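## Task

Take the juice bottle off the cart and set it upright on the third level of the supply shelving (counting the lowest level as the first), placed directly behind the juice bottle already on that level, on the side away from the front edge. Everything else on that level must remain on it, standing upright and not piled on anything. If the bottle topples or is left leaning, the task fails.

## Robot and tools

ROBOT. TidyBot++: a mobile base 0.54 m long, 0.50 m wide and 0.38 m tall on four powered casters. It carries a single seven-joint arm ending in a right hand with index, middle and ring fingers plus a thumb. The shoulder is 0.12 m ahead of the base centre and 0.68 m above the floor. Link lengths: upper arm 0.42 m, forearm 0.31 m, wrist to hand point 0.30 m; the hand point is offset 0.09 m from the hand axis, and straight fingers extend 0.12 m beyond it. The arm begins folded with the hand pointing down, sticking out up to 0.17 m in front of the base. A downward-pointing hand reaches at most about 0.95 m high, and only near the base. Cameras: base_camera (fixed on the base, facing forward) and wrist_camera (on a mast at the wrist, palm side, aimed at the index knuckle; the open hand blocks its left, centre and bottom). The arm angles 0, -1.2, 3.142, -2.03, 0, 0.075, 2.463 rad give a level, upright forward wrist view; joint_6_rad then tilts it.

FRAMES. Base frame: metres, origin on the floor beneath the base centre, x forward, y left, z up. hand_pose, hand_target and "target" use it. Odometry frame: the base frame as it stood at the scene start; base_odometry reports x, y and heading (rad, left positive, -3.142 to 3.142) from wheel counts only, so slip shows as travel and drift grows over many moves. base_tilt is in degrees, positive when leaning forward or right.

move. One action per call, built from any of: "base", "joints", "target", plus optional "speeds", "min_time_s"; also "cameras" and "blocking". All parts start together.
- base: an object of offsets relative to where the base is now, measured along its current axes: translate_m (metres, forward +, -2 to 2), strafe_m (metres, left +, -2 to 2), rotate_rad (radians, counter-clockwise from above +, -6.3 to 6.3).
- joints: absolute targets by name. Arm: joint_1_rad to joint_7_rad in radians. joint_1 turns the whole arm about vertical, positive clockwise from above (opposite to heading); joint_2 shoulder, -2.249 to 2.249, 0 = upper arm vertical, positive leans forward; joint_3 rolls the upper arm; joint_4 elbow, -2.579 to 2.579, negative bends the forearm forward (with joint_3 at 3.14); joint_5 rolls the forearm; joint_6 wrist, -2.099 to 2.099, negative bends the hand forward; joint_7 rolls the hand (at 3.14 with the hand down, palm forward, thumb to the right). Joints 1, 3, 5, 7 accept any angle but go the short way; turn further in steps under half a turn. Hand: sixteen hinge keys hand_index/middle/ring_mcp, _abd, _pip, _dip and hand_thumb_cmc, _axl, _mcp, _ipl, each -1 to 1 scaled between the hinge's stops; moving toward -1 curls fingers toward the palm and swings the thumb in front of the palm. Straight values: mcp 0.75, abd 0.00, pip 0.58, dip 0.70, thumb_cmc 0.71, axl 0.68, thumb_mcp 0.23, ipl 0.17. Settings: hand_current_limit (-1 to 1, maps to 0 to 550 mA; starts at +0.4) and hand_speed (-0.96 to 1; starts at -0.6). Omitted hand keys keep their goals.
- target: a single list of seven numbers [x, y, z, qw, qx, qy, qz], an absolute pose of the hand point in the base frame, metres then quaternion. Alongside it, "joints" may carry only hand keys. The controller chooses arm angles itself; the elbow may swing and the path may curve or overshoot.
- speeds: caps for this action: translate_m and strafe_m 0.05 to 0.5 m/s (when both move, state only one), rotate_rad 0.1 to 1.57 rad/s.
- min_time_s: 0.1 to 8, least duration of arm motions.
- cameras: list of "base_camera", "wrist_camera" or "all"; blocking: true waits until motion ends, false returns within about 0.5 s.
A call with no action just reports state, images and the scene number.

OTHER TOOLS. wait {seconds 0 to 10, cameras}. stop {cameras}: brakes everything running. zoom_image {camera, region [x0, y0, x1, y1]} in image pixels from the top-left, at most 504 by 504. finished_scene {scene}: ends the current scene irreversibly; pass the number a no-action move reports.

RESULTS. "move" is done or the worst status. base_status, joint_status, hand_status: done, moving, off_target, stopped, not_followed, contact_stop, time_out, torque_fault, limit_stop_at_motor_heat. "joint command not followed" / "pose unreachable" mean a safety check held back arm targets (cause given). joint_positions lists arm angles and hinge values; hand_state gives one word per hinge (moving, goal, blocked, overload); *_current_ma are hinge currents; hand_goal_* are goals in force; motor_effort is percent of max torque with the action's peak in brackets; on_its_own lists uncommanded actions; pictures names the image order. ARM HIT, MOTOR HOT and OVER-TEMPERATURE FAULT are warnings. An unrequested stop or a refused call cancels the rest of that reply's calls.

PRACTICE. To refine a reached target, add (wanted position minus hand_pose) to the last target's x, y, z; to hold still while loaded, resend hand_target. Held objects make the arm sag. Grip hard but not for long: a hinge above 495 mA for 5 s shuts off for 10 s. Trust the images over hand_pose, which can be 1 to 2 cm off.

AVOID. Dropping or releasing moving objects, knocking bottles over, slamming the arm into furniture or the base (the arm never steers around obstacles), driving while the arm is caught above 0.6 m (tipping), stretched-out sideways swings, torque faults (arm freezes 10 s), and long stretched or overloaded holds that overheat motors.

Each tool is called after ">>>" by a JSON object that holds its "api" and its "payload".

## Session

>>> {"api": "move", "payload": {"cameras": ["all"]}}

Scene clock: 0.00 s.
base_odometry: x=+0.000 y=+0.000 heading=+0.000
base_tilt: forward=-0.2 right=+0.1
base_status: not commanded
joint_positions: joint_1_rad=-0.045 joint_2_rad=-0.346 joint_3_rad=+3.156 joint_4_rad=-2.523 joint_5_rad=-0.037 joint_6_rad=-0.881 joint_7_rad=+3.143 hand_index_mcp=+0.753 hand_index_abd=+0.000 hand_index_pip=+0.577 hand_index_dip=+0.696 hand_middle_mcp=+0.753 hand_middle_abd=+0.000 hand_middle_pip=+0.577 hand_middle_dip=+0.696 hand_ring_mcp=+0.753 hand_ring_abd=+0.000 hand_ring_pip=+0.577 hand_ring_dip=+0.696 hand_thumb_cmc=+0.715 hand_thumb_axl=+0.677 hand_thumb_mcp=+0.223 hand_thumb_ipl=+0.168 hand_current_limit=+0.400 hand_speed=-0.600
joint_status: not commanded
hand_state: goal,goal,goal,goal,goal,goal,goal,goal,goal,goal,goal,goal,goal,goal,goal,goal
index_mcp_current_ma: 0
index_abd_current_ma: 0
index_pip_current_ma: 0
index_dip_current_ma: 0
middle_mcp_current_ma: 0
middle_abd_current_ma: 0
middle_pip_current_ma: 0
middle_dip_current_ma: 0
ring_mcp_current_ma: 0
ring_abd_current_ma: 0
ring_pip_current_ma: 0
ring_dip_current_ma: 0
thumb_cmc_current_ma: 2
thumb_axl_current_ma: 0
thumb_mcp_current_ma: -13
thumb_ipl_current_ma: 0
hand_goal_index_mcp: 0.754
hand_goal_index_abd: 0.000
hand_goal_index_pip: 0.576
hand_goal_index_dip: 0.696
hand_goal_middle_mcp: 0.754
hand_goal_middle_abd: 0.000
hand_goal_middle_pip: 0.576
hand_goal_middle_dip: 0.696
hand_goal_ring_mcp: 0.754
hand_goal_ring_abd: 0.000
hand_goal_ring_pip: 0.576
hand_goal_ring_dip: 0.696
hand_goal_thumb_cmc: 0.714
hand_goal_thumb_axl: 0.678
hand_goal_thumb_mcp: 0.226
hand_goal_thumb_ipl: 0.168
motor_effort: joint_1_rad=+0 joint_2_rad=-2 joint_3_rad=+0 joint_4_rad=+11 joint_5_rad=+1 joint_6_rad=+1 joint_7_rad=+0
hand_pose: x=+0.3448 y=-0.0073 z=+0.6047 quat_wxyz=(-0.017, -0.703, -0.710, -0.042) (m; base frame)
hand_target: x=+0.3448 y=-0.0073 z=+0.6047 quat_wxyz=(-0.017, -0.703, -0.710, -0.042) (m; base frame)
hand_status: not commanded
pictures: base_camera, wrist_camera
camera_calibration:
wrist_camera: T_world_to_cam=[[0.6726, -0.739943, -0.00967149, -0.19436], [-0.565938, -0.522764, 0.63752, -0.233203], [-0.476785, -0.423323, -0.770373, 0.744536], [0, 0, 0, 1]] pos_world=[0.353732, 0.0494532, 0.720362]

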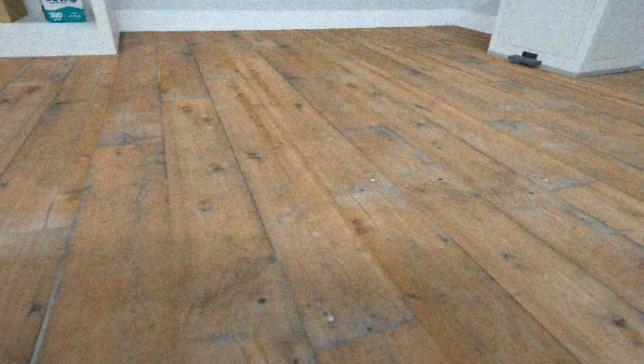

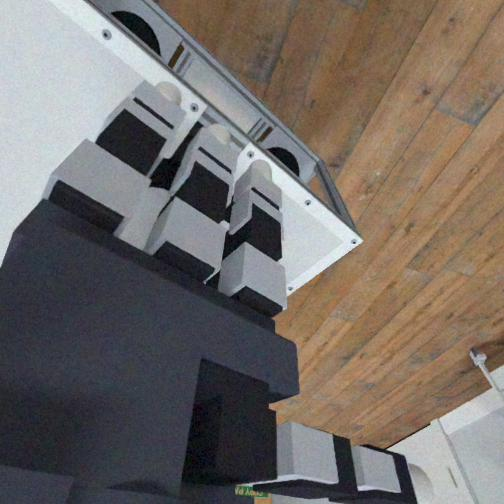

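>>> {"api": "move", "payload": {"joints": {"joint_1_rad":0,"joint_2_rad":-0.86,"joint_3_rad":3.142,"joint_4_rad":-1.735,"joint_5_rad":0,"joint_6_rad":-0.35,"joint_7_rad":2.463}, "cameras": ["all"]}}

Scene clock: 3.20 s.
move: done
base_odometry: x=+0.000 y=+0.000 heading=+0.000
base_tilt: forward=-0.1 right=+0.1
base_status: not commanded
joint_positions: joint_1_rad=-0.026 joint_2_rad=-0.842 joint_3_rad=+3.155 joint_4_rad=-1.750 joint_5_rad=-0.036 joint_6_rad=-0.407 joint_7_rad=+2.513 hand_index_mcp=+0.760 hand_index_abd=+0.000 hand_index_pip=+0.577 hand_index_dip=+0.696 hand_middle_mcp=+0.759 hand_middle_abd=+0.000 hand_middle_pip=+0.577 hand_middle_dip=+0.696 hand_ring_mcp=+0.759 hand_ring_abd=+0.000 hand_ring_pip=+0.577 hand_ring_dip=+0.696 hand_thumb_cmc=+0.719 hand_thumb_axl=+0.677 hand_thumb_mcp=+0.225 hand_thumb_ipl=+0.168 hand_current_limit=+0.400 hand_speed=-0.600
joint_status: all done
hand_state: goal,goal,goal,goal,goal,goal,goal,goal,goal,goal,goal,goal,goal,goal,goal,goal
index_mcp_current_ma: 24
index_abd_current_ma: 0
index_pip_current_ma: 3
index_dip_current_ma: 0
middle_mcp_current_ma: 24
middle_abd_current_ma: 0
middle_pip_current_ma: 3
middle_dip_current_ma: 0
ring_mcp_current_ma: 22
ring_abd_current_ma: 0
ring_pip_current_ma: 3
ring_dip_current_ma: 0
thumb_cmc_current_ma: 20
thumb_axl_current_ma: -3
thumb_mcp_current_ma: -4
thumb_ipl_current_ma: -1
hand_goal_index_mcp: 0.754
hand_goal_index_abd: 0.000
hand_goal_index_pip: 0.576
hand_goal_index_dip: 0.696
hand_goal_middle_mcp: 0.754
hand_goal_middle_abd: 0.000
hand_goal_middle_pip: 0.576
hand_goal_middle_dip: 0.696
hand_goal_ring_mcp: 0.754
hand_goal_ring_abd: 0.000
hand_goal_ring_pip: 0.576
hand_goal_ring_dip: 0.696
hand_goal_thumb_cmc: 0.714
hand_goal_thumb_axl: 0.678
hand_goal_thumb_mcp: 0.226
hand_goal_thumb_ipl: 0.168
motor_effort: joint_1_rad=+0(2) joint_2_rad=+7(9) joint_3_rad=+1(1) joint_4_rad=+15(18) joint_5_rad=+1(2) joint_6_rad=+9(9) joint_7_rad=+0(1)
hand_pose: x=+0.3335 y=-0.0667 z=+1.2829 quat_wxyz=(-0.335, -0.546, -0.275, -0.717) (m; base frame)
hand_target: x=+0.3074 y=-0.0699 z=+1.3088 quat_wxyz=(-0.353, -0.519, -0.248, -0.738) (m; base frame)
hand_status: not commanded
pictures: base_camera, wrist_camera
camera_calibration:
wrist_camera: T_world_to_cam=[[0.052884, -0.996472, 0.0651754, -0.130618], [-0.495578, -0.0828513, -0.864603, 1.22997], [0.866952, 0.0134242, -0.498211, 0.468204], [0, 0, 0, 1]] pos_world=[0.210541, -0.034538, 1.30521]

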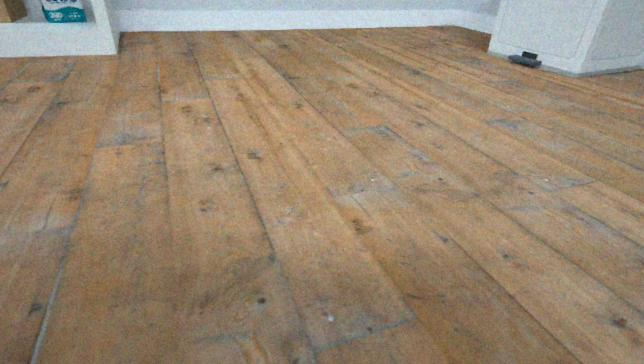

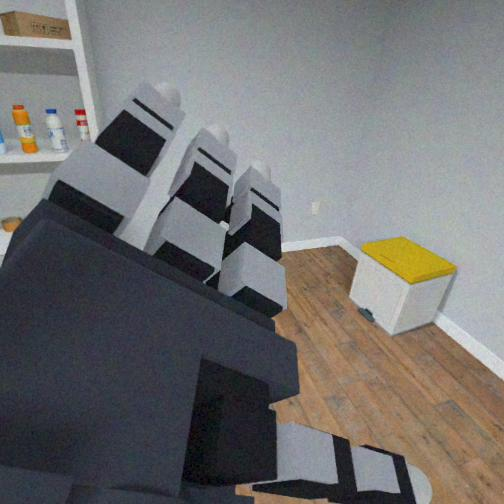

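>>> {"api": "move", "payload": {"base": {"rotate_rad":0.65}, "cameras": ["all"]}}

>>> {"api": "move", "payload": {"base": {"rotate_rad":-2.25}, "cameras": ["all"]}}

Scene clock: 4.97 s.
move: done
base_odometry: x=+0.000 y=+0.000 heading=+0.648
base_tilt: forward=-0.2 right=+0.1
base_status: done
joint_positions: joint_1_rad=-0.023 joint_2_rad=-0.842 joint_3_rad=+3.149 joint_4_rad=-1.750 joint_5_rad=-0.036 joint_6_rad=-0.406 joint_7_rad=+2.512 hand_index_mcp=+0.760 hand_index_abd=+0.000 hand_index_pip=+0.577 hand_index_dip=+0.696 hand_middle_mcp=+0.760 hand_middle_abd=+0.000 hand_middle_pip=+0.577 hand_middle_dip=+0.696 hand_ring_mcp=+0.760 hand_ring_abd=+0.000 hand_ring_pip=+0.577 hand_ring_dip=+0.696 hand_thumb_cmc=+0.719 hand_thumb_axl=+0.677 hand_thumb_mcp=+0.225 hand_thumb_ipl=+0.168 hand_current_limit=+0.400 hand_speed=-0.600
joint_status: not commanded
hand_state: goal,goal,goal,goal,goal,goal,goal,goal,goal,goal,goal,goal,goal,goal,goal,goal
index_mcp_current_ma: 27
index_abd_current_ma: 1
index_pip_current_ma: 3
index_dip_current_ma: 0
middle_mcp_current_ma: 26
middle_abd_current_ma: 1
middle_pip_current_ma: 3
middle_dip_current_ma: 0
ring_mcp_current_ma: 25
ring_abd_current_ma: 1
ring_pip_current_ma: 3
ring_dip_current_ma: 0
thumb_cmc_current_ma: 20
thumb_axl_current_ma: -3
thumb_mcp_current_ma: -4
thumb_ipl_current_ma: -1
hand_goal_index_mcp: 0.754
hand_goal_index_abd: 0.000
hand_goal_index_pip: 0.576
hand_goal_index_dip: 0.696
hand_goal_middle_mcp: 0.754
hand_goal_middle_abd: 0.000
hand_goal_middle_pip: 0.576
hand_goal_middle_dip: 0.696
hand_goal_ring_mcp: 0.754
hand_goal_ring_abd: 0.000
hand_goal_ring_pip: 0.576
hand_goal_ring_dip: 0.696
hand_goal_thumb_cmc: 0.714
hand_goal_thumb_axl: 0.678
hand_goal_thumb_mcp: 0.226
hand_goal_thumb_ipl: 0.168
motor_effort: joint_1_rad=+1(1) joint_2_rad=+8(8) joint_3_rad=+1(2) joint_4_rad=+15(15) joint_5_rad=+1(1) joint_6_rad=+9(9) joint_7_rad=+0(1)
hand_pose: x=+0.3334 y=-0.0640 z=+1.2833 quat_wxyz=(-0.335, -0.545, -0.276, -0.717) (m; base frame)
hand_target: x=+0.3074 y=-0.0699 z=+1.3088 quat_wxyz=(-0.353, -0.519, -0.248, -0.738) (m; base frame)
hand_status: not commanded
pictures: base_camera, wrist_camera
camera_calibration:
wrist_camera: T_world_to_cam=[[0.0537532, -0.996225, 0.0681587, -0.132099], [-0.494874, -0.0858628, -0.864712, 1.23006], [0.867301, 0.0127511, -0.497621, 0.467526], [0, 0, 0, 1]] pos_world=[0.210342, -0.0319447, 1.30531]

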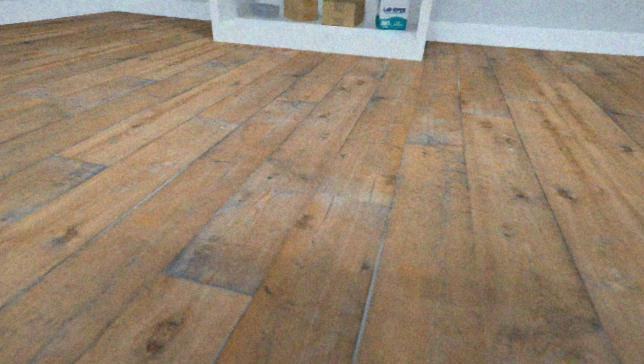

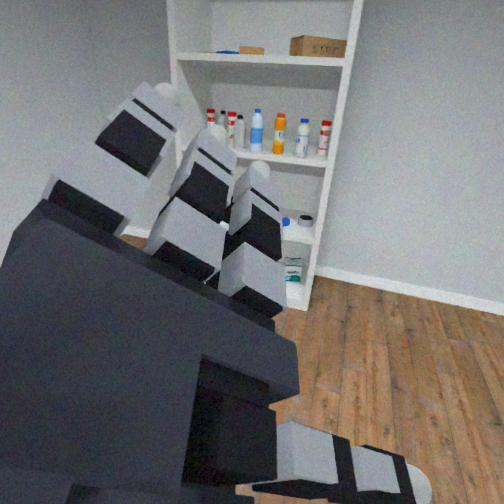

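Scene clock: 7.80 s.
move: done
base_odometry: x=+0.000 y=+0.000 heading=-1.600
base_tilt: forward=-0.2 right=+0.1
base_status: done
joint_positions: joint_1_rad=-0.021 joint_2_rad=-0.842 joint_3_rad=+3.147 joint_4_rad=-1.750 joint_5_rad=-0.036 joint_6_rad=-0.406 joint_7_rad=+2.512 hand_index_mcp=+0.760 hand_index_abd=+0.000 hand_index_pip=+0.577 hand_index_dip=+0.696 hand_middle_mcp=+0.760 hand_middle_abd=+0.000 hand_middle_pip=+0.577 hand_middle_dip=+0.696 hand_ring_mcp=+0.760 hand_ring_abd=+0.000 hand_ring_pip=+0.577 hand_ring_dip=+0.696 hand_thumb_cmc=+0.719 hand_thumb_axl=+0.677 hand_thumb_mcp=+0.225 hand_thumb_ipl=+0.168 hand_current_limit=+0.400 hand_speed=-0.600
joint_status: not commanded
hand_state: goal,goal,goal,goal,goal,goal,goal,goal,goal,goal,goal,goal,goal,goal,goal,goal
index_mcp_current_ma: 28
index_abd_current_ma: 1
index_pip_current_ma: 3
index_dip_current_ma: 0
middle_mcp_current_ma: 27
middle_abd_current_ma: 1
middle_pip_current_ma: 3
middle_dip_current_ma: 0
ring_mcp_current_ma: 26
ring_abd_current_ma: 1
ring_pip_current_ma: 3
ring_dip_current_ma: 0
thumb_cmc_current_ma: 21
thumb_axl_current_ma: -3
thumb_mcp_current_ma: -4
thumb_ipl_current_ma: -1
hand_goal_index_mcp: 0.754
hand_goal_index_abd: 0.000
hand_goal_index_pip: 0.576
hand_goal_index_dip: 0.696
hand_goal_middle_mcp: 0.754
hand_goal_middle_abd: 0.000
hand_goal_middle_pip: 0.576
hand_goal_middle_dip: 0.696
hand_goal_ring_mcp: 0.754
hand_goal_ring_abd: 0.000
hand_goal_ring_pip: 0.576
hand_goal_ring_dip: 0.696
hand_goal_thumb_cmc: 0.714
hand_goal_thumb_axl: 0.678
hand_goal_thumb_mcp: 0.226
hand_goal_thumb_ipl: 0.168
motor_effort: joint_1_rad=+1(1) joint_2_rad=+8(8) joint_3_rad=+1(2) joint_4_rad=+15(15) joint_5_rad=+1(1) joint_6_rad=+9(9) joint_7_rad=+0(0)
hand_pose: x=+0.3333 y=-0.0629 z=+1.2834 quat_wxyz=(-0.336, -0.545, -0.276, -0.717) (m; base frame)
hand_target: x=+0.3074 y=-0.0699 z=+1.3088 quat_wxyz=(-0.353, -0.519, -0.248, -0.738) (m; base frame)
hand_status: not commanded
pictures: base_camera, wrist_camera
camera_calibration:
wrist_camera: T_world_to_cam=[[0.0537988, -0.996104, 0.0698685, -0.133249], [-0.494609, -0.087366, -0.864714, 1.23009], [0.867449, 0.011963, -0.497382, 0.467279], [0, 0, 0, 1]] pos_world=[0.210243, -0.0308515, 1.3054]

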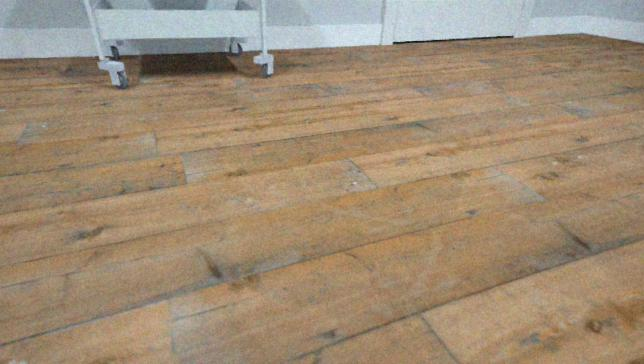

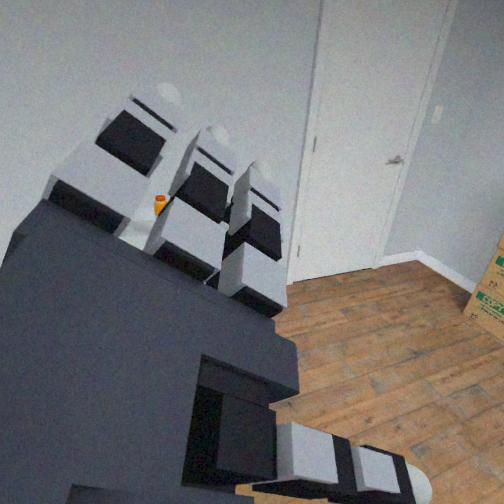

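>>> {"api": "move", "payload": {"base": {"rotate_rad":0.42}}}

>>> {"api": "move", "payload": {"base": {"translate_m":0.5}, "cameras": ["all"]}}

Scene clock: 9.77 s.
move: done
base_odometry: x=+0.000 y=+0.000 heading=-1.181
base_tilt: forward=-0.2 right=+0.1
base_status: done
joint_positions: joint_1_rad=-0.021 joint_2_rad=-0.842 joint_3_rad=+3.146 joint_4_rad=-1.750 joint_5_rad=-0.036 joint_6_rad=-0.405 joint_7_rad=+2.512 hand_index_mcp=+0.761 hand_index_abd=+0.000 hand_index_pip=+0.577 hand_index_dip=+0.696 hand_middle_mcp=+0.760 hand_middle_abd=+0.000 hand_middle_pip=+0.577 hand_middle_dip=+0.696 hand_ring_mcp=+0.760 hand_ring_abd=+0.000 hand_ring_pip=+0.577 hand_ring_dip=+0.696 hand_thumb_cmc=+0.719 hand_thumb_axl=+0.677 hand_thumb_mcp=+0.225 hand_thumb_ipl=+0.168 hand_current_limit=+0.400 hand_speed=-0.600
joint_status: not commanded
hand_state: goal,goal,goal,goal,goal,goal,goal,goal,goal,goal,goal,goal,goal,goal,goal,goal
index_mcp_current_ma: 29
index_abd_current_ma: 1
index_pip_current_ma: 3
index_dip_current_ma: 0
middle_mcp_current_ma: 28
middle_abd_current_ma: 1
middle_pip_current_ma: 3
middle_dip_current_ma: 0
ring_mcp_current_ma: 26
ring_abd_current_ma: 1
ring_pip_current_ma: 3
ring_dip_current_ma: 0
thumb_cmc_current_ma: 22
thumb_axl_current_ma: -3
thumb_mcp_current_ma: -4
thumb_ipl_current_ma: -1
hand_goal_index_mcp: 0.754
hand_goal_index_abd: 0.000
hand_goal_index_pip: 0.576
hand_goal_index_dip: 0.696
hand_goal_middle_mcp: 0.754
hand_goal_middle_abd: 0.000
hand_goal_middle_pip: 0.576
hand_goal_middle_dip: 0.696
hand_goal_ring_mcp: 0.754
hand_goal_ring_abd: 0.000
hand_goal_ring_pip: 0.576
hand_goal_ring_dip: 0.696
hand_goal_thumb_cmc: 0.714
hand_goal_thumb_axl: 0.678
hand_goal_thumb_mcp: 0.226
hand_goal_thumb_ipl: 0.168
motor_effort: joint_1_rad=+0(1) joint_2_rad=+8(8) joint_3_rad=+1(2) joint_4_rad=+15(15) joint_5_rad=+1(1) joint_6_rad=+9(9) joint_7_rad=+0(1)
hand_pose: x=+0.3333 y=-0.0626 z=+1.2835 quat_wxyz=(-0.336, -0.544, -0.277, -0.717) (m; base frame)
hand_target: x=+0.3074 y=-0.0699 z=+1.3088 quat_wxyz=(-0.353, -0.519, -0.248, -0.738) (m; base frame)
hand_status: not commanded
pictures: none

Scene clock: 12.13 s.
move: done
base_odometry: x=+0.190 y=-0.463 heading=-1.181
base_tilt: forward=-0.1 right=+0.1
base_status: done
joint_positions: joint_1_rad=-0.021 joint_2_rad=-0.849 joint_3_rad=+3.146 joint_4_rad=-1.749 joint_5_rad=-0.036 joint_6_rad=-0.402 joint_7_rad=+2.512 hand_index_mcp=+0.761 hand_index_abd=+0.000 hand_index_pip=+0.577 hand_index_dip=+0.696 hand_middle_mcp=+0.761 hand_middle_abd=+0.000 hand_middle_pip=+0.577 hand_middle_dip=+0.696 hand_ring_mcp=+0.760 hand_ring_abd=+0.000 hand_ring_pip=+0.577 hand_ring_dip=+0.696 hand_thumb_cmc=+0.719 hand_thumb_axl=+0.677 hand_thumb_mcp=+0.226 hand_thumb_ipl=+0.168 hand_current_limit=+0.400 hand_speed=-0.600
joint_status: not commanded
hand_state: goal,goal,goal,goal,goal,goal,goal,goal,goal,goal,goal,goal,goal,goal,goal,goal
index_mcp_current_ma: 31
index_abd_current_ma: 1
index_pip_current_ma: 3
index_dip_current_ma: 0
middle_mcp_current_ma: 30
middle_abd_current_ma: 1
middle_pip_current_ma: 3
middle_dip_current_ma: 0
ring_mcp_current_ma: 28
ring_abd_current_ma: 1
ring_pip_current_ma: 3
ring_dip_current_ma: 0
thumb_cmc_current_ma: 22
thumb_axl_current_ma: -3
thumb_mcp_current_ma: -2
thumb_ipl_current_ma: -1
hand_goal_index_mcp: 0.754
hand_goal_index_abd: 0.000
hand_goal_index_pip: 0.576
hand_goal_index_dip: 0.696
hand_goal_middle_mcp: 0.754
hand_goal_middle_abd: 0.000
hand_goal_middle_pip: 0.576
hand_goal_middle_dip: 0.696
hand_goal_ring_mcp: 0.754
hand_goal_ring_abd: 0.000
hand_goal_ring_pip: 0.576
hand_goal_ring_dip: 0.696
hand_goal_thumb_cmc: 0.714
hand_goal_thumb_axl: 0.678
hand_goal_thumb_mcp: 0.226
hand_goal_thumb_ipl: 0.168
motor_effort: joint_1_rad=+0(1) joint_2_rad=+8(12) joint_3_rad=+1(2) joint_4_rad=+14(17) joint_5_rad=+1(1) joint_6_rad=+9(10) joint_7_rad=+0(1)
hand_pose: x=+0.3278 y=-0.0627 z=+1.2867 quat_wxyz=(-0.338, -0.540, -0.274, -0.721) (m; base frame)
hand_target: x=+0.3074 y=-0.0699 z=+1.3088 quat_wxyz=(-0.353, -0.519, -0.248, -0.738) (m; base frame)
hand_status: not commanded
pictures: base_camera, wrist_camera
camera_calibration:
wrist_camera: T_world_to_cam=[[0.0530197, -0.996087, 0.0707143, -0.133699], [-0.483713, -0.0875695, -0.870835, 1.23445], [0.873619, 0.011966, -0.486463, 0.45765], [0, 0, 0, 1]] pos_world=[0.204396, -0.0305516, 1.30709]

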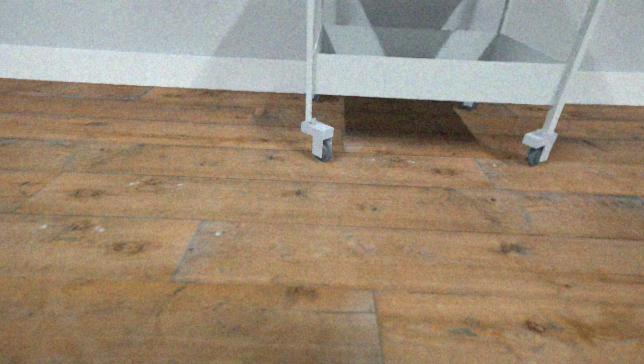

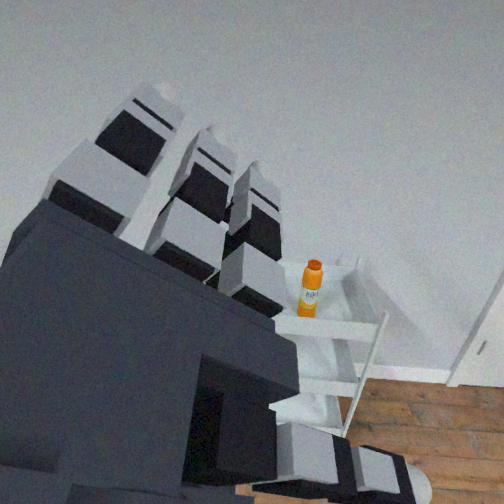

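>>> {"api": "zoom_image", "payload": {"camera": "wrist_camera", "region": [260, 230, 400, 370]}}

Scaled by 3.600.

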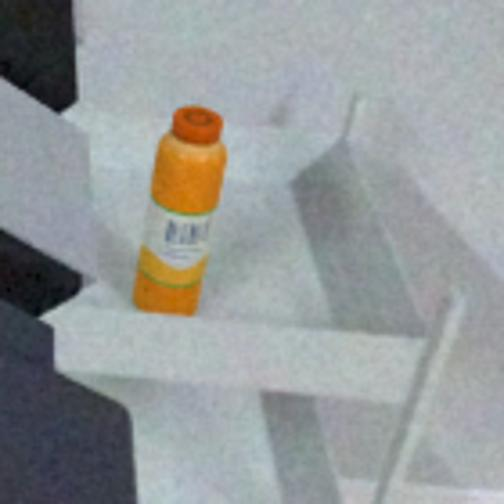

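>>> {"api": "move", "payload": {"base": {"strafe_m":-0.145}, "joints": {"joint_1_rad":0,"joint_2_rad":0.405,"joint_3_rad":3.142,"joint_4_rad":-2.33,"joint_5_rad":0,"joint_6_rad":1.15,"joint_7_rad":1.53,"hand_thumb_cmc":-0.571,"hand_thumb_axl":0.5,"hand_thumb_mcp":0.4,"hand_thumb_ipl":0.17,"hand_index_mcp":0.75,"hand_middle_mcp":0.75,"hand_ring_mcp":0.75,"hand_index_pip":0.58,"hand_middle_pip":0.58,"hand_ring_pip":0.58,"hand_speed":-0.5}, "cameras": ["wrist_camera"]}}

Scene clock: 17.40 s.
move: done
base_odometry: x=+0.056 y=-0.518 heading=-1.181
base_tilt: forward=-0.1 right=+0.1
base_status: done
joint_positions: joint_1_rad=-0.020 joint_2_rad=+0.371 joint_3_rad=+3.147 joint_4_rad=-2.314 joint_5_rad=-0.036 joint_6_rad=+1.092 joint_7_rad=+1.580 hand_index_mcp=+0.753 hand_index_abd=+0.002 hand_index_pip=+0.579 hand_index_dip=+0.696 hand_middle_mcp=+0.752 hand_middle_abd=+0.002 hand_middle_pip=+0.579 hand_middle_dip=+0.696 hand_ring_mcp=+0.752 hand_ring_abd=+0.002 hand_ring_pip=+0.579 hand_ring_dip=+0.696 hand_thumb_cmc=-0.553 hand_thumb_axl=+0.501 hand_thumb_mcp=+0.401 hand_thumb_ipl=+0.169 hand_current_limit=+0.400 hand_speed=-0.500
joint_status: all done
hand_state: goal,goal,goal,goal,goal,goal,goal,goal,goal,goal,goal,goal,goal,goal,goal,goal
index_mcp_current_ma: 11
index_abd_current_ma: 6
index_pip_current_ma: -2
index_dip_current_ma: 0
middle_mcp_current_ma: 10
middle_abd_current_ma: 6
middle_pip_current_ma: -2
middle_dip_current_ma: 0
ring_mcp_current_ma: 10
ring_abd_current_ma: 6
ring_pip_current_ma: -2
ring_dip_current_ma: 0
thumb_cmc_current_ma: 76
thumb_axl_current_ma: 5
thumb_mcp_current_ma: 3
thumb_ipl_current_ma: -7
hand_goal_index_mcp: 0.750
hand_goal_index_abd: 0.000
hand_goal_index_pip: 0.580
hand_goal_index_dip: 0.696
hand_goal_middle_mcp: 0.750
hand_goal_middle_abd: 0.000
hand_goal_middle_pip: 0.580
hand_goal_middle_dip: 0.696
hand_goal_ring_mcp: 0.750
hand_goal_ring_abd: 0.000
hand_goal_ring_pip: 0.580
hand_goal_ring_dip: 0.696
hand_goal_thumb_cmc: -0.570
hand_goal_thumb_axl: 0.500
hand_goal_thumb_mcp: 0.400
hand_goal_thumb_ipl: 0.170
motor_effort: joint_1_rad=+0(2) joint_2_rad=-22(24) joint_3_rad=+0(3) joint_4_rad=+10(17) joint_5_rad=+1(2) joint_6_rad=+9(11) joint_7_rad=+0(1)
hand_pose: x=+0.7094 y=-0.0840 z=+0.7617 quat_wxyz=(-0.004, -0.715, +0.008, -0.699) (m; base frame)
hand_target: x=+0.7101 y=-0.0829 z=+0.7494 quat_wxyz=(+0.014, -0.712, +0.015, -0.702) (m; base frame)
hand_status: not commanded
pictures: wrist_camera
camera_calibration:
wrist_camera: T_world_to_cam=[[0.0106829, -0.659119, -0.751963, 0.546922], [-0.70269, 0.530071, -0.474607, 0.865431], [0.711416, 0.533467, -0.457493, 0.00594778], [0, 0, 0, 1]] pos_world=[0.598056, -0.101427, 0.824725]

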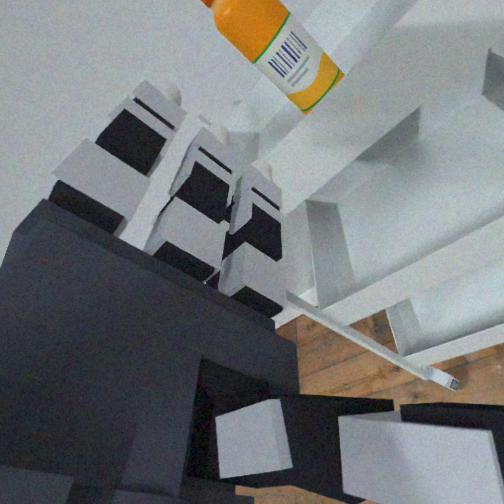

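>>> {"api": "move", "payload": {"joints": {"joint_2_rad":0.37,"joint_4_rad":-2.33,"joint_6_rad":1.11}}}

>>> {"api": "move", "payload": {"base": {"translate_m":0.2}, "speeds": {"translate_m":0.25}, "cameras": ["wrist_camera"]}}

Scene clock: 18.50 s.
move: done
base_odometry: x=+0.056 y=-0.518 heading=-1.181
base_tilt: forward=-0.1 right=+0.1
base_status: not commanded
joint_positions: joint_1_rad=-0.020 joint_2_rad=+0.371 joint_3_rad=+3.147 joint_4_rad=-2.314 joint_5_rad=-0.036 joint_6_rad=+1.093 joint_7_rad=+1.579 hand_index_mcp=+0.753 hand_index_abd=+0.002 hand_index_pip=+0.579 hand_index_dip=+0.696 hand_middle_mcp=+0.752 hand_middle_abd=+0.002 hand_middle_pip=+0.579 hand_middle_dip=+0.696 hand_ring_mcp=+0.752 hand_ring_abd=+0.002 hand_ring_pip=+0.579 hand_ring_dip=+0.696 hand_thumb_cmc=-0.553 hand_thumb_axl=+0.501 hand_thumb_mcp=+0.401 hand_thumb_ipl=+0.169 hand_current_limit=+0.400 hand_speed=-0.500
joint_status: all done
hand_state: goal,goal,goal,goal,goal,goal,goal,goal,goal,goal,goal,goal,goal,goal,goal,goal
index_mcp_current_ma: 11
index_abd_current_ma: 6
index_pip_current_ma: -2
index_dip_current_ma: 0
middle_mcp_current_ma: 10
middle_abd_current_ma: 6
middle_pip_current_ma: -2
middle_dip_current_ma: 0
ring_mcp_current_ma: 10
ring_abd_current_ma: 6
ring_pip_current_ma: -2
ring_dip_current_ma: 0
thumb_cmc_current_ma: 76
thumb_axl_current_ma: 5
thumb_mcp_current_ma: 3
thumb_ipl_current_ma: -7
hand_goal_index_mcp: 0.750
hand_goal_index_abd: 0.000
hand_goal_index_pip: 0.580
hand_goal_index_dip: 0.696
hand_goal_middle_mcp: 0.750
hand_goal_middle_abd: 0.000
hand_goal_middle_pip: 0.580
hand_goal_middle_dip: 0.696
hand_goal_ring_mcp: 0.750
hand_goal_ring_abd: 0.000
hand_goal_ring_pip: 0.580
hand_goal_ring_dip: 0.696
hand_goal_thumb_cmc: -0.570
hand_goal_thumb_axl: 0.500
hand_goal_thumb_mcp: 0.400
hand_goal_thumb_ipl: 0.170
motor_effort: joint_1_rad=+1(1) joint_2_rad=-22(23) joint_3_rad=+0(0) joint_4_rad=+10(11) joint_5_rad=+1(1) joint_6_rad=+9(10) joint_7_rad=+1(1)
hand_pose: x=+0.7094 y=-0.0840 z=+0.7619 quat_wxyz=(-0.004, -0.715, +0.008, -0.699) (m; base frame)
hand_target: x=+0.7064 y=-0.0829 z=+0.7580 quat_wxyz=(+0.014, -0.714, +0.015, -0.700) (m; base frame)
hand_status: not commanded
pictures: none

Scene clock: 20.53 s.
move: done
base_odometry: x=+0.131 y=-0.702 heading=-1.180
base_tilt: forward=-0.2 right=+0.1
base_status: done
joint_positions: joint_1_rad=-0.020 joint_2_rad=+0.292 joint_3_rad=+3.129 joint_4_rad=-2.432 joint_5_rad=-0.021 joint_6_rad=+1.102 joint_7_rad=+1.574 hand_index_mcp=+0.848 hand_index_abd=-0.066 hand_index_pip=+0.588 hand_index_dip=+0.636 hand_middle_mcp=+0.752 hand_middle_abd=+0.003 hand_middle_pip=+0.579 hand_middle_dip=+0.696 hand_ring_mcp=+0.751 hand_ring_abd=+0.003 hand_ring_pip=+0.579 hand_ring_dip=+0.696 hand_thumb_cmc=-0.554 hand_thumb_axl=+0.501 hand_thumb_mcp=+0.400 hand_thumb_ipl=+0.169 hand_current_limit=+0.400 hand_speed=-0.500
joint_status: not commanded
hand_state: blocked,blocked,goal,blocked,goal,goal,goal,goal,goal,goal,goal,goal,goal,goal,goal,goal
index_mcp_current_ma: 385
index_abd_current_ma: -268
index_pip_current_ma: 35
index_dip_current_ma: -280
middle_mcp_current_ma: 6
middle_abd_current_ma: 10
middle_pip_current_ma: -2
middle_dip_current_ma: 0
ring_mcp_current_ma: 6
ring_abd_current_ma: 10
ring_pip_current_ma: -2
ring_dip_current_ma: 0
thumb_cmc_current_ma: 72
thumb_axl_current_ma: 4
thumb_mcp_current_ma: 1
thumb_ipl_current_ma: -7
hand_goal_index_mcp: 0.750
hand_goal_index_abd: 0.000
hand_goal_index_pip: 0.580
hand_goal_index_dip: 0.696
hand_goal_middle_mcp: 0.750
hand_goal_middle_abd: 0.000
hand_goal_middle_pip: 0.580
hand_goal_middle_dip: 0.696
hand_goal_ring_mcp: 0.750
hand_goal_ring_abd: 0.000
hand_goal_ring_pip: 0.580
hand_goal_ring_dip: 0.696
hand_goal_thumb_cmc: -0.570
hand_goal_thumb_axl: 0.500
hand_goal_thumb_mcp: 0.400
hand_goal_thumb_ipl: 0.170
motor_effort: joint_1_rad=+3(5) joint_2_rad=-6(25) joint_3_rad=+3(4) joint_4_rad=+28(34) joint_5_rad=-1(3) joint_6_rad=+8(11) joint_7_rad=+0(1)
hand_pose: x=+0.6683 y=-0.0720 z=+0.7585 quat_wxyz=(+0.007, -0.725, -0.002, -0.689) (m; base frame)
hand_target: x=+0.7064 y=-0.0829 z=+0.7580 quat_wxyz=(+0.014, -0.714, +0.015, -0.700) (m; base frame)
hand_status: not commanded
pictures: wrist_camera
camera_calibration:
wrist_camera: T_world_to_cam=[[0.00895378, -0.65642, -0.754342, 0.555995], [-0.731631, 0.509933, -0.452422, 0.829756], [0.681642, 0.555951, -0.475691, 0.0626116], [0, 0, 0, 1]] pos_world=[0.559418, -0.0929622, 0.824594]

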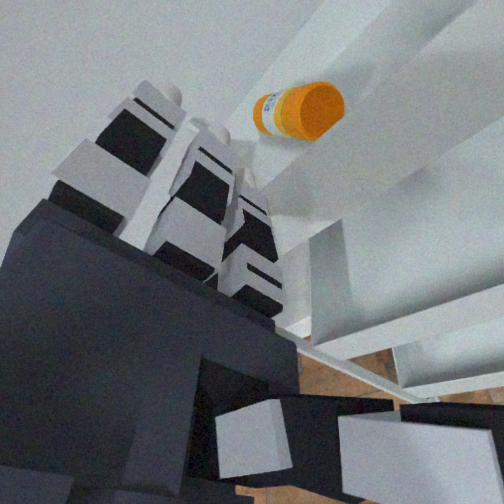

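>>> {"api": "move", "payload": {"base": {"translate_m":-0.2}, "speeds": {"translate_m":0.15}, "cameras": ["all"]}}

Scene clock: 22.70 s.
move: done
base_odometry: x=+0.055 y=-0.517 heading=-1.180
base_tilt: forward=-0.1 right=+0.1
base_status: done
joint_positions: joint_1_rad=-0.015 joint_2_rad=+0.344 joint_3_rad=+3.138 joint_4_rad=-2.339 joint_5_rad=-0.020 joint_6_rad=+1.102 joint_7_rad=+1.574 hand_index_mcp=+0.751 hand_index_abd=+0.012 hand_index_pip=+0.583 hand_index_dip=+0.693 hand_middle_mcp=+0.751 hand_middle_abd=+0.003 hand_middle_pip=+0.579 hand_middle_dip=+0.696 hand_ring_mcp=+0.751 hand_ring_abd=+0.003 hand_ring_pip=+0.579 hand_ring_dip=+0.696 hand_thumb_cmc=-0.554 hand_thumb_axl=+0.501 hand_thumb_mcp=+0.400 hand_thumb_ipl=+0.169 hand_current_limit=+0.400 hand_speed=-0.500
joint_status: not commanded
hand_state: goal,goal,goal,goal,goal,goal,goal,goal,goal,goal,goal,goal,goal,goal,goal,goal
index_mcp_current_ma: 6
index_abd_current_ma: 45
index_pip_current_ma: 11
index_dip_current_ma: -11
middle_mcp_current_ma: 4
middle_abd_current_ma: 10
middle_pip_current_ma: -2
middle_dip_current_ma: 0
ring_mcp_current_ma: 4
ring_abd_current_ma: 10
ring_pip_current_ma: -2
ring_dip_current_ma: 0
thumb_cmc_current_ma: 72
thumb_axl_current_ma: 4
thumb_mcp_current_ma: 1
thumb_ipl_current_ma: -7
hand_goal_index_mcp: 0.750
hand_goal_index_abd: 0.000
hand_goal_index_pip: 0.580
hand_goal_index_dip: 0.696
hand_goal_middle_mcp: 0.750
hand_goal_middle_abd: 0.000
hand_goal_middle_pip: 0.580
hand_goal_middle_dip: 0.696
hand_goal_ring_mcp: 0.750
hand_goal_ring_abd: 0.000
hand_goal_ring_pip: 0.580
hand_goal_ring_dip: 0.696
hand_goal_thumb_cmc: -0.570
hand_goal_thumb_axl: 0.500
hand_goal_thumb_mcp: 0.400
hand_goal_thumb_ipl: 0.170
motor_effort: joint_1_rad=+0(4) joint_2_rad=-22(24) joint_3_rad=+0(3) joint_4_rad=+11(27) joint_5_rad=+1(2) joint_6_rad=+9(11) joint_7_rad=+0(1)
hand_pose: x=+0.7011 y=-0.0783 z=+0.7697 quat_wxyz=(+0.003, -0.711, +0.002, -0.704) (m; base frame)
hand_target: x=+0.7064 y=-0.0829 z=+0.7580 quat_wxyz=(+0.014, -0.714, +0.015, -0.700) (m; base frame)
hand_status: not commanded
pictures: base_camera, wrist_camera
camera_calibration:
wrist_camera: T_world_to_cam=[[0.0316988, -0.65739, -0.752883, 0.542879], [-0.70576, 0.518661, -0.48259, 0.867881], [0.707741, 0.546653, -0.447519, 0.00837448], [0, 0, 0, 1]] pos_world=[0.58938, -0.0978305, 0.831303]

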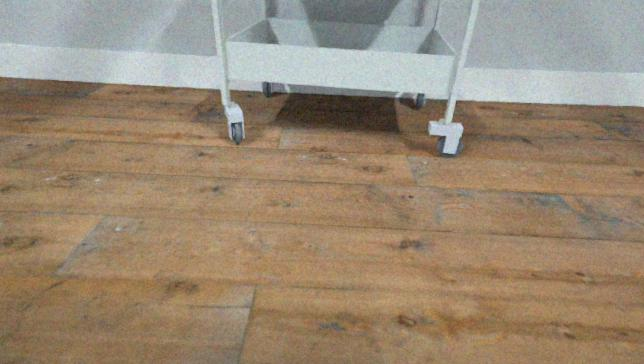

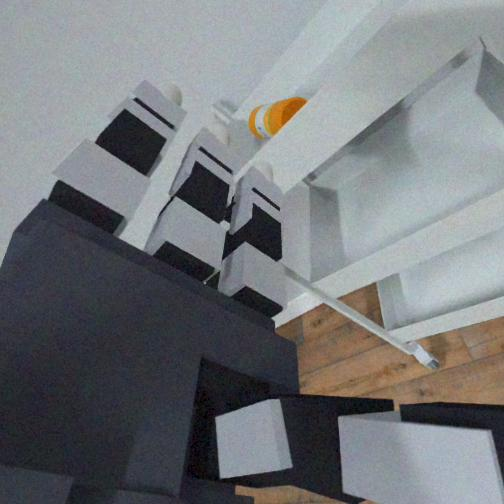

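>>> {"api": "move", "payload": {"base": {"strafe_m":0.16}, "joints": {"joint_1_rad":0,"joint_2_rad":-0.86,"joint_3_rad":3.142,"joint_4_rad":-1.735,"joint_5_rad":0,"joint_6_rad":-0.1,"joint_7_rad":2.463}, "cameras": ["all"]}}

>>> {"api": "zoom_image", "payload": {"camera": "wrist_camera", "region": [260, 150, 440, 330]}}

Scene clock: 25.73 s.
move: done
base_odometry: x=+0.203 y=-0.456 heading=-1.180
base_tilt: forward=-0.2 right=+0.1
base_status: done
joint_positions: joint_1_rad=-0.013 joint_2_rad=-0.841 joint_3_rad=+3.138 joint_4_rad=-1.753 joint_5_rad=-0.020 joint_6_rad=-0.033 joint_7_rad=+2.412 hand_index_mcp=+0.754 hand_index_abd=+0.008 hand_index_pip=+0.583 hand_index_dip=+0.693 hand_middle_mcp=+0.754 hand_middle_abd=+0.003 hand_middle_pip=+0.579 hand_middle_dip=+0.696 hand_ring_mcp=+0.754 hand_ring_abd=+0.003 hand_ring_pip=+0.579 hand_ring_dip=+0.696 hand_thumb_cmc=-0.556 hand_thumb_axl=+0.501 hand_thumb_mcp=+0.402 hand_thumb_ipl=+0.169 hand_current_limit=+0.400 hand_speed=-0.500
joint_status: all done
hand_state: goal,goal,goal,goal,goal,goal,goal,goal,goal,goal,goal,goal,goal,goal,goal,goal
index_mcp_current_ma: 18
index_abd_current_ma: 30
index_pip_current_ma: 11
index_dip_current_ma: -10
middle_mcp_current_ma: 18
middle_abd_current_ma: 10
middle_pip_current_ma: -2
middle_dip_current_ma: 0
ring_mcp_current_ma: 17
ring_abd_current_ma: 10
ring_pip_current_ma: -2
ring_dip_current_ma: 0
thumb_cmc_current_ma: 62
thumb_axl_current_ma: 4
thumb_mcp_current_ma: 9
thumb_ipl_current_ma: -6
hand_goal_index_mcp: 0.750
hand_goal_index_abd: 0.000
hand_goal_index_pip: 0.580
hand_goal_index_dip: 0.696
hand_goal_middle_mcp: 0.750
hand_goal_middle_abd: 0.000
hand_goal_middle_pip: 0.580
hand_goal_middle_dip: 0.696
hand_goal_ring_mcp: 0.750
hand_goal_ring_abd: 0.000
hand_goal_ring_pip: 0.580
hand_goal_ring_dip: 0.696
hand_goal_thumb_cmc: -0.570
hand_goal_thumb_axl: 0.500
hand_goal_thumb_mcp: 0.400
hand_goal_thumb_ipl: 0.170
motor_effort: joint_1_rad=+1(3) joint_2_rad=+8(24) joint_3_rad=+1(2) joint_4_rad=+14(17) joint_5_rad=+1(2) joint_6_rad=+7(11) joint_7_rad=+0(1)
hand_pose: x=+0.2716 y=-0.0687 z=+1.3696 quat_wxyz=(-0.350, -0.415, -0.186, -0.819) (m; base frame)
hand_target: x=+0.2618 y=-0.0699 z=+1.3699 quat_wxyz=(-0.381, -0.423, -0.202, -0.797) (m; base frame)
hand_status: not commanded
pictures: base_camera, wrist_camera
camera_calibration:
wrist_camera: T_world_to_cam=[[0.0615452, -0.998083, 0.00656896, -0.0572271], [-0.148867, -0.0156871, -0.988733, 1.35452], [0.98694, 0.0598739, -0.149547, 0.0581654], [0, 0, 0, 1]] pos_world=[0.14776, -0.0393515, 1.34834]

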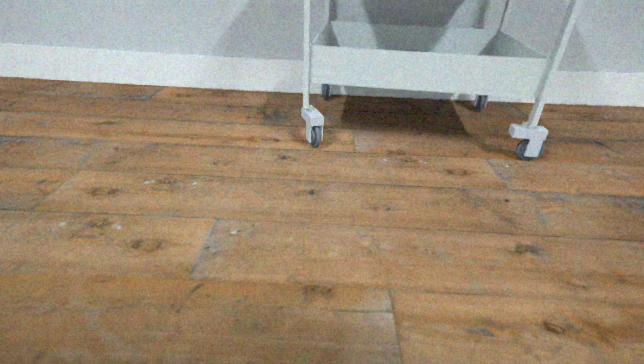

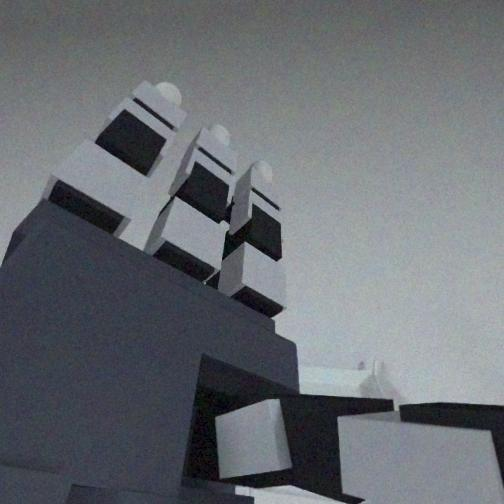

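Scaled by 2.800.

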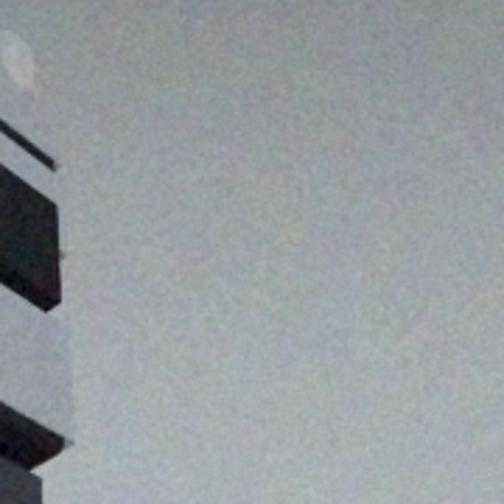

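>>> {"api": "move", "payload": {"joints": {"joint_6_rad":-0.6,"joint_7_rad":2.463,"hand_thumb_cmc":0.714,"hand_thumb_axl":0.678,"hand_thumb_mcp":0.226}, "cameras": ["wrist_camera"]}}

>>> {"api": "zoom_image", "payload": {"camera": "wrist_camera", "region": [270, 150, 410, 290]}}

Scene clock: 27.07 s.
move: done
base_odometry: x=+0.203 y=-0.456 heading=-1.180
base_tilt: forward=-0.2 right=+0.1
base_status: not commanded
joint_positions: joint_1_rad=-0.013 joint_2_rad=-0.843 joint_3_rad=+3.138 joint_4_rad=-1.744 joint_5_rad=-0.020 joint_6_rad=-0.534 joint_7_rad=+2.414 hand_index_mcp=+0.757 hand_index_abd=+0.007 hand_index_pip=+0.583 hand_index_dip=+0.694 hand_middle_mcp=+0.757 hand_middle_abd=+0.003 hand_middle_pip=+0.580 hand_middle_dip=+0.696 hand_ring_mcp=+0.757 hand_ring_abd=+0.003 hand_ring_pip=+0.580 hand_ring_dip=+0.696 hand_thumb_cmc=+0.719 hand_thumb_axl=+0.676 hand_thumb_mcp=+0.230 hand_thumb_ipl=+0.169 hand_current_limit=+0.400 hand_speed=-0.500
joint_status: all done
hand_state: goal,goal,goal,goal,goal,goal,goal,goal,goal,goal,goal,goal,goal,goal,goal,goal
index_mcp_current_ma: 33
index_abd_current_ma: 25
index_pip_current_ma: 11
index_dip_current_ma: -10
middle_mcp_current_ma: 31
middle_abd_current_ma: 10
middle_pip_current_ma: -1
middle_dip_current_ma: 0
ring_mcp_current_ma: 29
ring_abd_current_ma: 10
ring_pip_current_ma: -1
ring_dip_current_ma: 0
thumb_cmc_current_ma: 19
thumb_axl_current_ma: -11
thumb_mcp_current_ma: 19
thumb_ipl_current_ma: -5
hand_goal_index_mcp: 0.750
hand_goal_index_abd: 0.000
hand_goal_index_pip: 0.580
hand_goal_index_dip: 0.696
hand_goal_middle_mcp: 0.750
hand_goal_middle_abd: 0.000
hand_goal_middle_pip: 0.580
hand_goal_middle_dip: 0.696
hand_goal_ring_mcp: 0.750
hand_goal_ring_abd: 0.000
hand_goal_ring_pip: 0.580
hand_goal_ring_dip: 0.696
hand_goal_thumb_cmc: 0.714
hand_goal_thumb_axl: 0.678
hand_goal_thumb_mcp: 0.226
hand_goal_thumb_ipl: 0.170
motor_effort: joint_1_rad=+1(1) joint_2_rad=+7(10) joint_3_rad=+1(1) joint_4_rad=+15(17) joint_5_rad=+1(1) joint_6_rad=+9(11) joint_7_rad=+0(1)
hand_pose: x=+0.3454 y=-0.0648 z=+1.2447 quat_wxyz=(-0.295, -0.598, -0.273, -0.693) (m; base frame)
hand_target: x=+0.3365 y=-0.0699 z=+1.2383 quat_wxyz=(-0.319, -0.607, -0.290, -0.668) (m; base frame)
hand_status: not commanded
pictures: wrist_camera
camera_calibration:
wrist_camera: T_world_to_cam=[[0.0667407, -0.997716, -0.0103802, -0.0377221], [-0.596841, -0.0315835, -0.801738, 1.16302], [0.799579, 0.0597039, -0.597586, 0.588813], [0, 0, 0, 1]] pos_world=[0.225854, -0.0360581, 1.28391]

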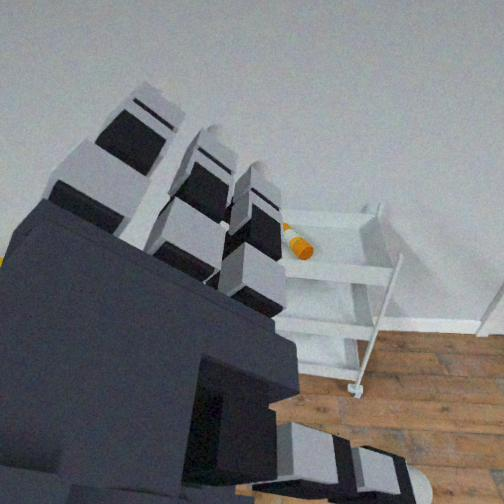

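Scaled by 3.600.

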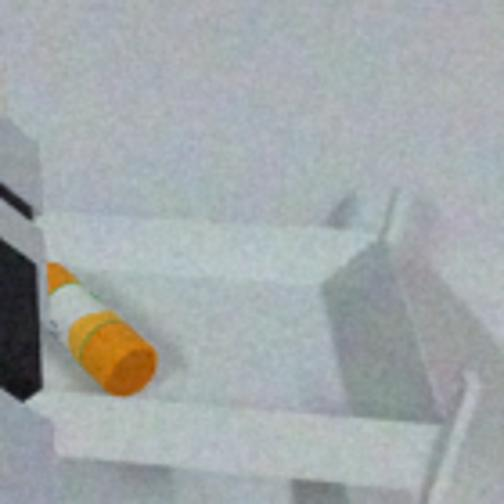

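>>> {"api": "move", "payload": {"base": {"strafe_m":0.14}, "cameras": ["all"]}}

>>> {"api": "zoom_image", "payload": {"camera": "wrist_camera", "region": [280, 180, 460, 360]}}

Scene clock: 34.00 s.
move: done
base_odometry: x=+0.333 y=-0.403 heading=-1.179
base_tilt: forward=-0.2 right=+0.2
base_status: done
joint_positions: joint_1_rad=-0.012 joint_2_rad=-0.843 joint_3_rad=+3.137 joint_4_rad=-1.744 joint_5_rad=-0.020 joint_6_rad=-0.534 joint_7_rad=+2.414 hand_index_mcp=+0.757 hand_index_abd=+0.007 hand_index_pip=+0.583 hand_index_dip=+0.694 hand_middle_mcp=+0.757 hand_middle_abd=+0.003 hand_middle_pip=+0.580 hand_middle_dip=+0.696 hand_ring_mcp=+0.757 hand_ring_abd=+0.003 hand_ring_pip=+0.580 hand_ring_dip=+0.696 hand_thumb_cmc=+0.719 hand_thumb_axl=+0.676 hand_thumb_mcp=+0.229 hand_thumb_ipl=+0.169 hand_current_limit=+0.400 hand_speed=-0.500
joint_status: not commanded
hand_state: goal,goal,goal,goal,goal,goal,goal,goal,goal,goal,goal,goal,goal,goal,goal,goal
index_mcp_current_ma: 33
index_abd_current_ma: 25
index_pip_current_ma: 11
index_dip_current_ma: -10
middle_mcp_current_ma: 31
middle_abd_current_ma: 10
middle_pip_current_ma: -1
middle_dip_current_ma: 0
ring_mcp_current_ma: 29
ring_abd_current_ma: 10
ring_pip_current_ma: -1
ring_dip_current_ma: 0
thumb_cmc_current_ma: 20
thumb_axl_current_ma: -11
thumb_mcp_current_ma: 17
thumb_ipl_current_ma: -5
hand_goal_index_mcp: 0.750
hand_goal_index_abd: 0.000
hand_goal_index_pip: 0.580
hand_goal_index_dip: 0.696
hand_goal_middle_mcp: 0.750
hand_goal_middle_abd: 0.000
hand_goal_middle_pip: 0.580
hand_goal_middle_dip: 0.696
hand_goal_ring_mcp: 0.750
hand_goal_ring_abd: 0.000
hand_goal_ring_pip: 0.580
hand_goal_ring_dip: 0.696
hand_goal_thumb_cmc: 0.714
hand_goal_thumb_axl: 0.678
hand_goal_thumb_mcp: 0.226
hand_goal_thumb_ipl: 0.170
motor_effort: joint_1_rad=+1(1) joint_2_rad=+7(10) joint_3_rad=+1(3) joint_4_rad=+15(15) joint_5_rad=+1(1) joint_6_rad=+9(9) joint_7_rad=+0(1)
hand_pose: x=+0.3454 y=-0.0647 z=+1.2448 quat_wxyz=(-0.295, -0.598, -0.273, -0.693) (m; base frame)
hand_target: x=+0.3365 y=-0.0699 z=+1.2383 quat_wxyz=(-0.319, -0.607, -0.290, -0.668) (m; base frame)
hand_status: not commanded
pictures: base_camera, wrist_camera
camera_calibration:
wrist_camera: T_world_to_cam=[[0.0667065, -0.997722, -0.0100955, -0.0379753], [-0.596831, -0.0317911, -0.801737, 1.16295], [0.799589, 0.0595064, -0.597592, 0.588885], [0, 0, 0, 1]] pos_world=[0.225754, -0.0359597, 1.28391]

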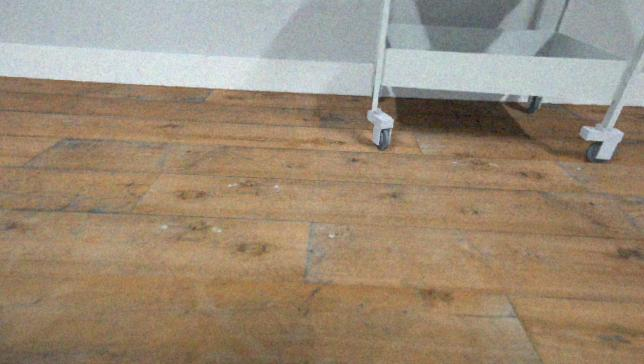

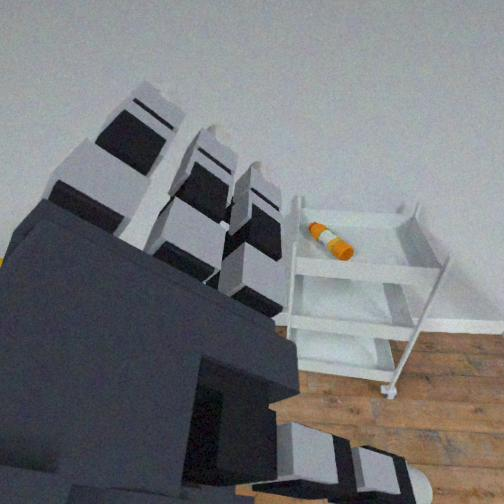

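Scaled by 2.800.

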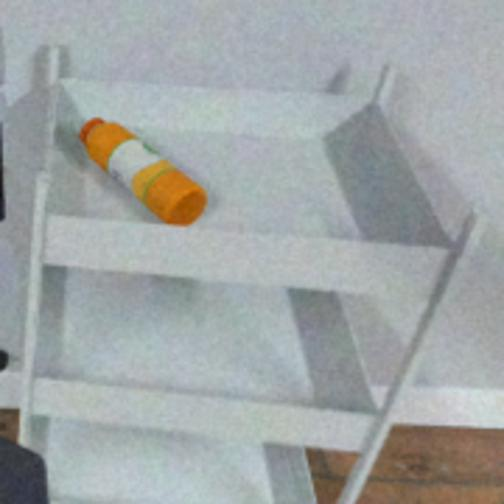

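>>> {"api": "move", "payload": {"base": {"translate_m":0.8,"strafe_m":0.39,"rotate_rad":-1.077}, "speeds": {"rotate_rad":0.6}}}

>>> {"api": "move", "payload": {"joints": {"joint_1_rad":0,"joint_2_rad":0.0,"joint_3_rad":3.142,"joint_4_rad":-2.0,"joint_5_rad":0,"joint_6_rad":0.02,"joint_7_rad":-0.03,"hand_index_mcp":1.0,"hand_middle_mcp":1.0,"hand_ring_mcp":1.0,"hand_index_pip":-0.4,"hand_middle_pip":-0.4,"hand_ring_pip":-0.4,"hand_index_dip":0.4,"hand_middle_dip":0.4,"hand_ring_dip":0.4}, "cameras": ["all"]}}

Scene clock: 39.33 s.
move: done
base_odometry: x=+0.998 y=-0.994 heading=-2.256
base_tilt: forward=-0.2 right=+0.1
base_status: done
joint_positions: joint_1_rad=-0.012 joint_2_rad=-0.847 joint_3_rad=+3.138 joint_4_rad=-1.744 joint_5_rad=-0.020 joint_6_rad=-0.534 joint_7_rad=+2.414 hand_index_mcp=+0.757 hand_index_abd=+0.007 hand_index_pip=+0.583 hand_index_dip=+0.694 hand_middle_mcp=+0.757 hand_middle_abd=+0.003 hand_middle_pip=+0.580 hand_middle_dip=+0.696 hand_ring_mcp=+0.757 hand_ring_abd=+0.003 hand_ring_pip=+0.580 hand_ring_dip=+0.696 hand_thumb_cmc=+0.719 hand_thumb_axl=+0.676 hand_thumb_mcp=+0.229 hand_thumb_ipl=+0.169 hand_current_limit=+0.400 hand_speed=-0.500
joint_status: not commanded
hand_state: goal,goal,goal,goal,goal,goal,goal,goal,goal,goal,goal,goal,goal,goal,goal,goal
index_mcp_current_ma: 33
index_abd_current_ma: 25
index_pip_current_ma: 11
index_dip_current_ma: -10
middle_mcp_current_ma: 31
middle_abd_current_ma: 10
middle_pip_current_ma: -1
middle_dip_current_ma: 0
ring_mcp_current_ma: 29
ring_abd_current_ma: 10
ring_pip_current_ma: -1
ring_dip_current_ma: 0
thumb_cmc_current_ma: 21
thumb_axl_current_ma: -11
thumb_mcp_current_ma: 17
thumb_ipl_current_ma: -5
hand_goal_index_mcp: 0.750
hand_goal_index_abd: 0.000
hand_goal_index_pip: 0.580
hand_goal_index_dip: 0.696
hand_goal_middle_mcp: 0.750
hand_goal_middle_abd: 0.000
hand_goal_middle_pip: 0.580
hand_goal_middle_dip: 0.696
hand_goal_ring_mcp: 0.750
hand_goal_ring_abd: 0.000
hand_goal_ring_pip: 0.580
hand_goal_ring_dip: 0.696
hand_goal_thumb_cmc: 0.714
hand_goal_thumb_axl: 0.678
hand_goal_thumb_mcp: 0.226
hand_goal_thumb_ipl: 0.170
motor_effort: joint_1_rad=+1(1) joint_2_rad=+7(10) joint_3_rad=+0(3) joint_4_rad=+15(15) joint_5_rad=+0(1) joint_6_rad=+9(9) joint_7_rad=+0(1)
hand_pose: x=+0.3428 y=-0.0653 z=+1.2458 quat_wxyz=(-0.295, -0.597, -0.272, -0.695) (m; base frame)
hand_target: x=+0.3365 y=-0.0699 z=+1.2383 quat_wxyz=(-0.319, -0.607, -0.290, -0.668) (m; base frame)
hand_status: not commanded
pictures: none

Scene clock: 42.50 s.
move: done
base_odometry: x=+0.998 y=-0.994 heading=-2.256
base_tilt: forward=-0.1 right=+0.1
base_status: not commanded
joint_positions: joint_1_rad=-0.012 joint_2_rad=-0.023 joint_3_rad=+3.138 joint_4_rad=-1.986 joint_5_rad=-0.020 joint_6_rad=-0.037 joint_7_rad=+0.022 hand_index_mcp=+0.993 hand_index_abd=+0.003 hand_index_pip=-0.398 hand_index_dip=+0.403 hand_middle_mcp=+0.993 hand_middle_abd=+0.003 hand_middle_pip=-0.398 hand_middle_dip=+0.403 hand_ring_mcp=+0.994 hand_ring_abd=+0.003 hand_ring_pip=-0.398 hand_ring_dip=+0.403 hand_thumb_cmc=+0.707 hand_thumb_axl=+0.676 hand_thumb_mcp=+0.226 hand_thumb_ipl=+0.169 hand_current_limit=+0.400 hand_speed=-0.500
joint_status: all done
hand_state: goal,goal,goal,goal,goal,goal,goal,goal,goal,goal,goal,goal,goal,goal,goal,goal
index_mcp_current_ma: -30
index_abd_current_ma: 11
index_pip_current_ma: 8
index_dip_current_ma: 11
middle_mcp_current_ma: -29
middle_abd_current_ma: 10
middle_pip_current_ma: 8
middle_dip_current_ma: 10
ring_mcp_current_ma: -28
ring_abd_current_ma: 10
ring_pip_current_ma: 8
ring_dip_current_ma: 13
thumb_cmc_current_ma: -28
thumb_axl_current_ma: -11
thumb_mcp_current_ma: 1
thumb_ipl_current_ma: -5
hand_goal_index_mcp: 1.000
hand_goal_index_abd: 0.000
hand_goal_index_pip: -0.400
hand_goal_index_dip: 0.400
hand_goal_middle_mcp: 1.000
hand_goal_middle_abd: 0.000
hand_goal_middle_pip: -0.400
hand_goal_middle_dip: 0.400
hand_goal_ring_mcp: 1.000
hand_goal_ring_abd: 0.000
hand_goal_ring_pip: -0.400
hand_goal_ring_dip: 0.400
hand_goal_thumb_cmc: 0.714
hand_goal_thumb_axl: 0.678
hand_goal_thumb_mcp: 0.226
hand_goal_thumb_ipl: 0.170
motor_effort: joint_1_rad=+1(2) joint_2_rad=-16(18) joint_3_rad=+0(2) joint_4_rad=+16(18) joint_5_rad=+1(2) joint_6_rad=+8(10) joint_7_rad=+0(1)
hand_pose: x=+0.6380 y=+0.0322 z=+0.7792 quat_wxyz=(+0.385, -0.600, +0.590, -0.379) (m; base frame)
hand_target: x=+0.6479 y=+0.0264 z=+0.7745 quat_wxyz=(+0.394, -0.582, +0.600, -0.382) (m; base frame)
hand_status: not commanded
pictures: base_camera, wrist_camera
camera_calibration:
wrist_camera: T_world_to_cam=[[-0.253313, 0.742784, -0.619761, 0.657675], [-0.430534, 0.48715, 0.75982, -0.372123], [0.866298, 0.459301, 0.196393, -0.603185], [0, 0, 0, 1]] pos_world=[0.528924, -0.0301875, 0.808809]

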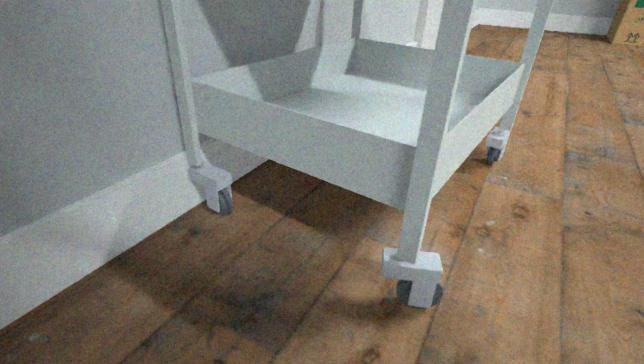

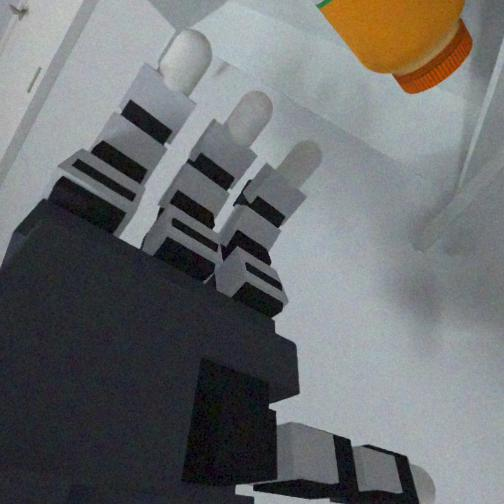

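>>> {"api": "zoom_image", "payload": {"camera": "wrist_camera", "region": [284, 0, 504, 160]}}

Scaled by 2.291.

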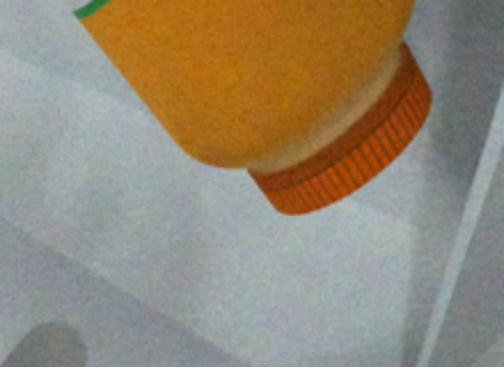

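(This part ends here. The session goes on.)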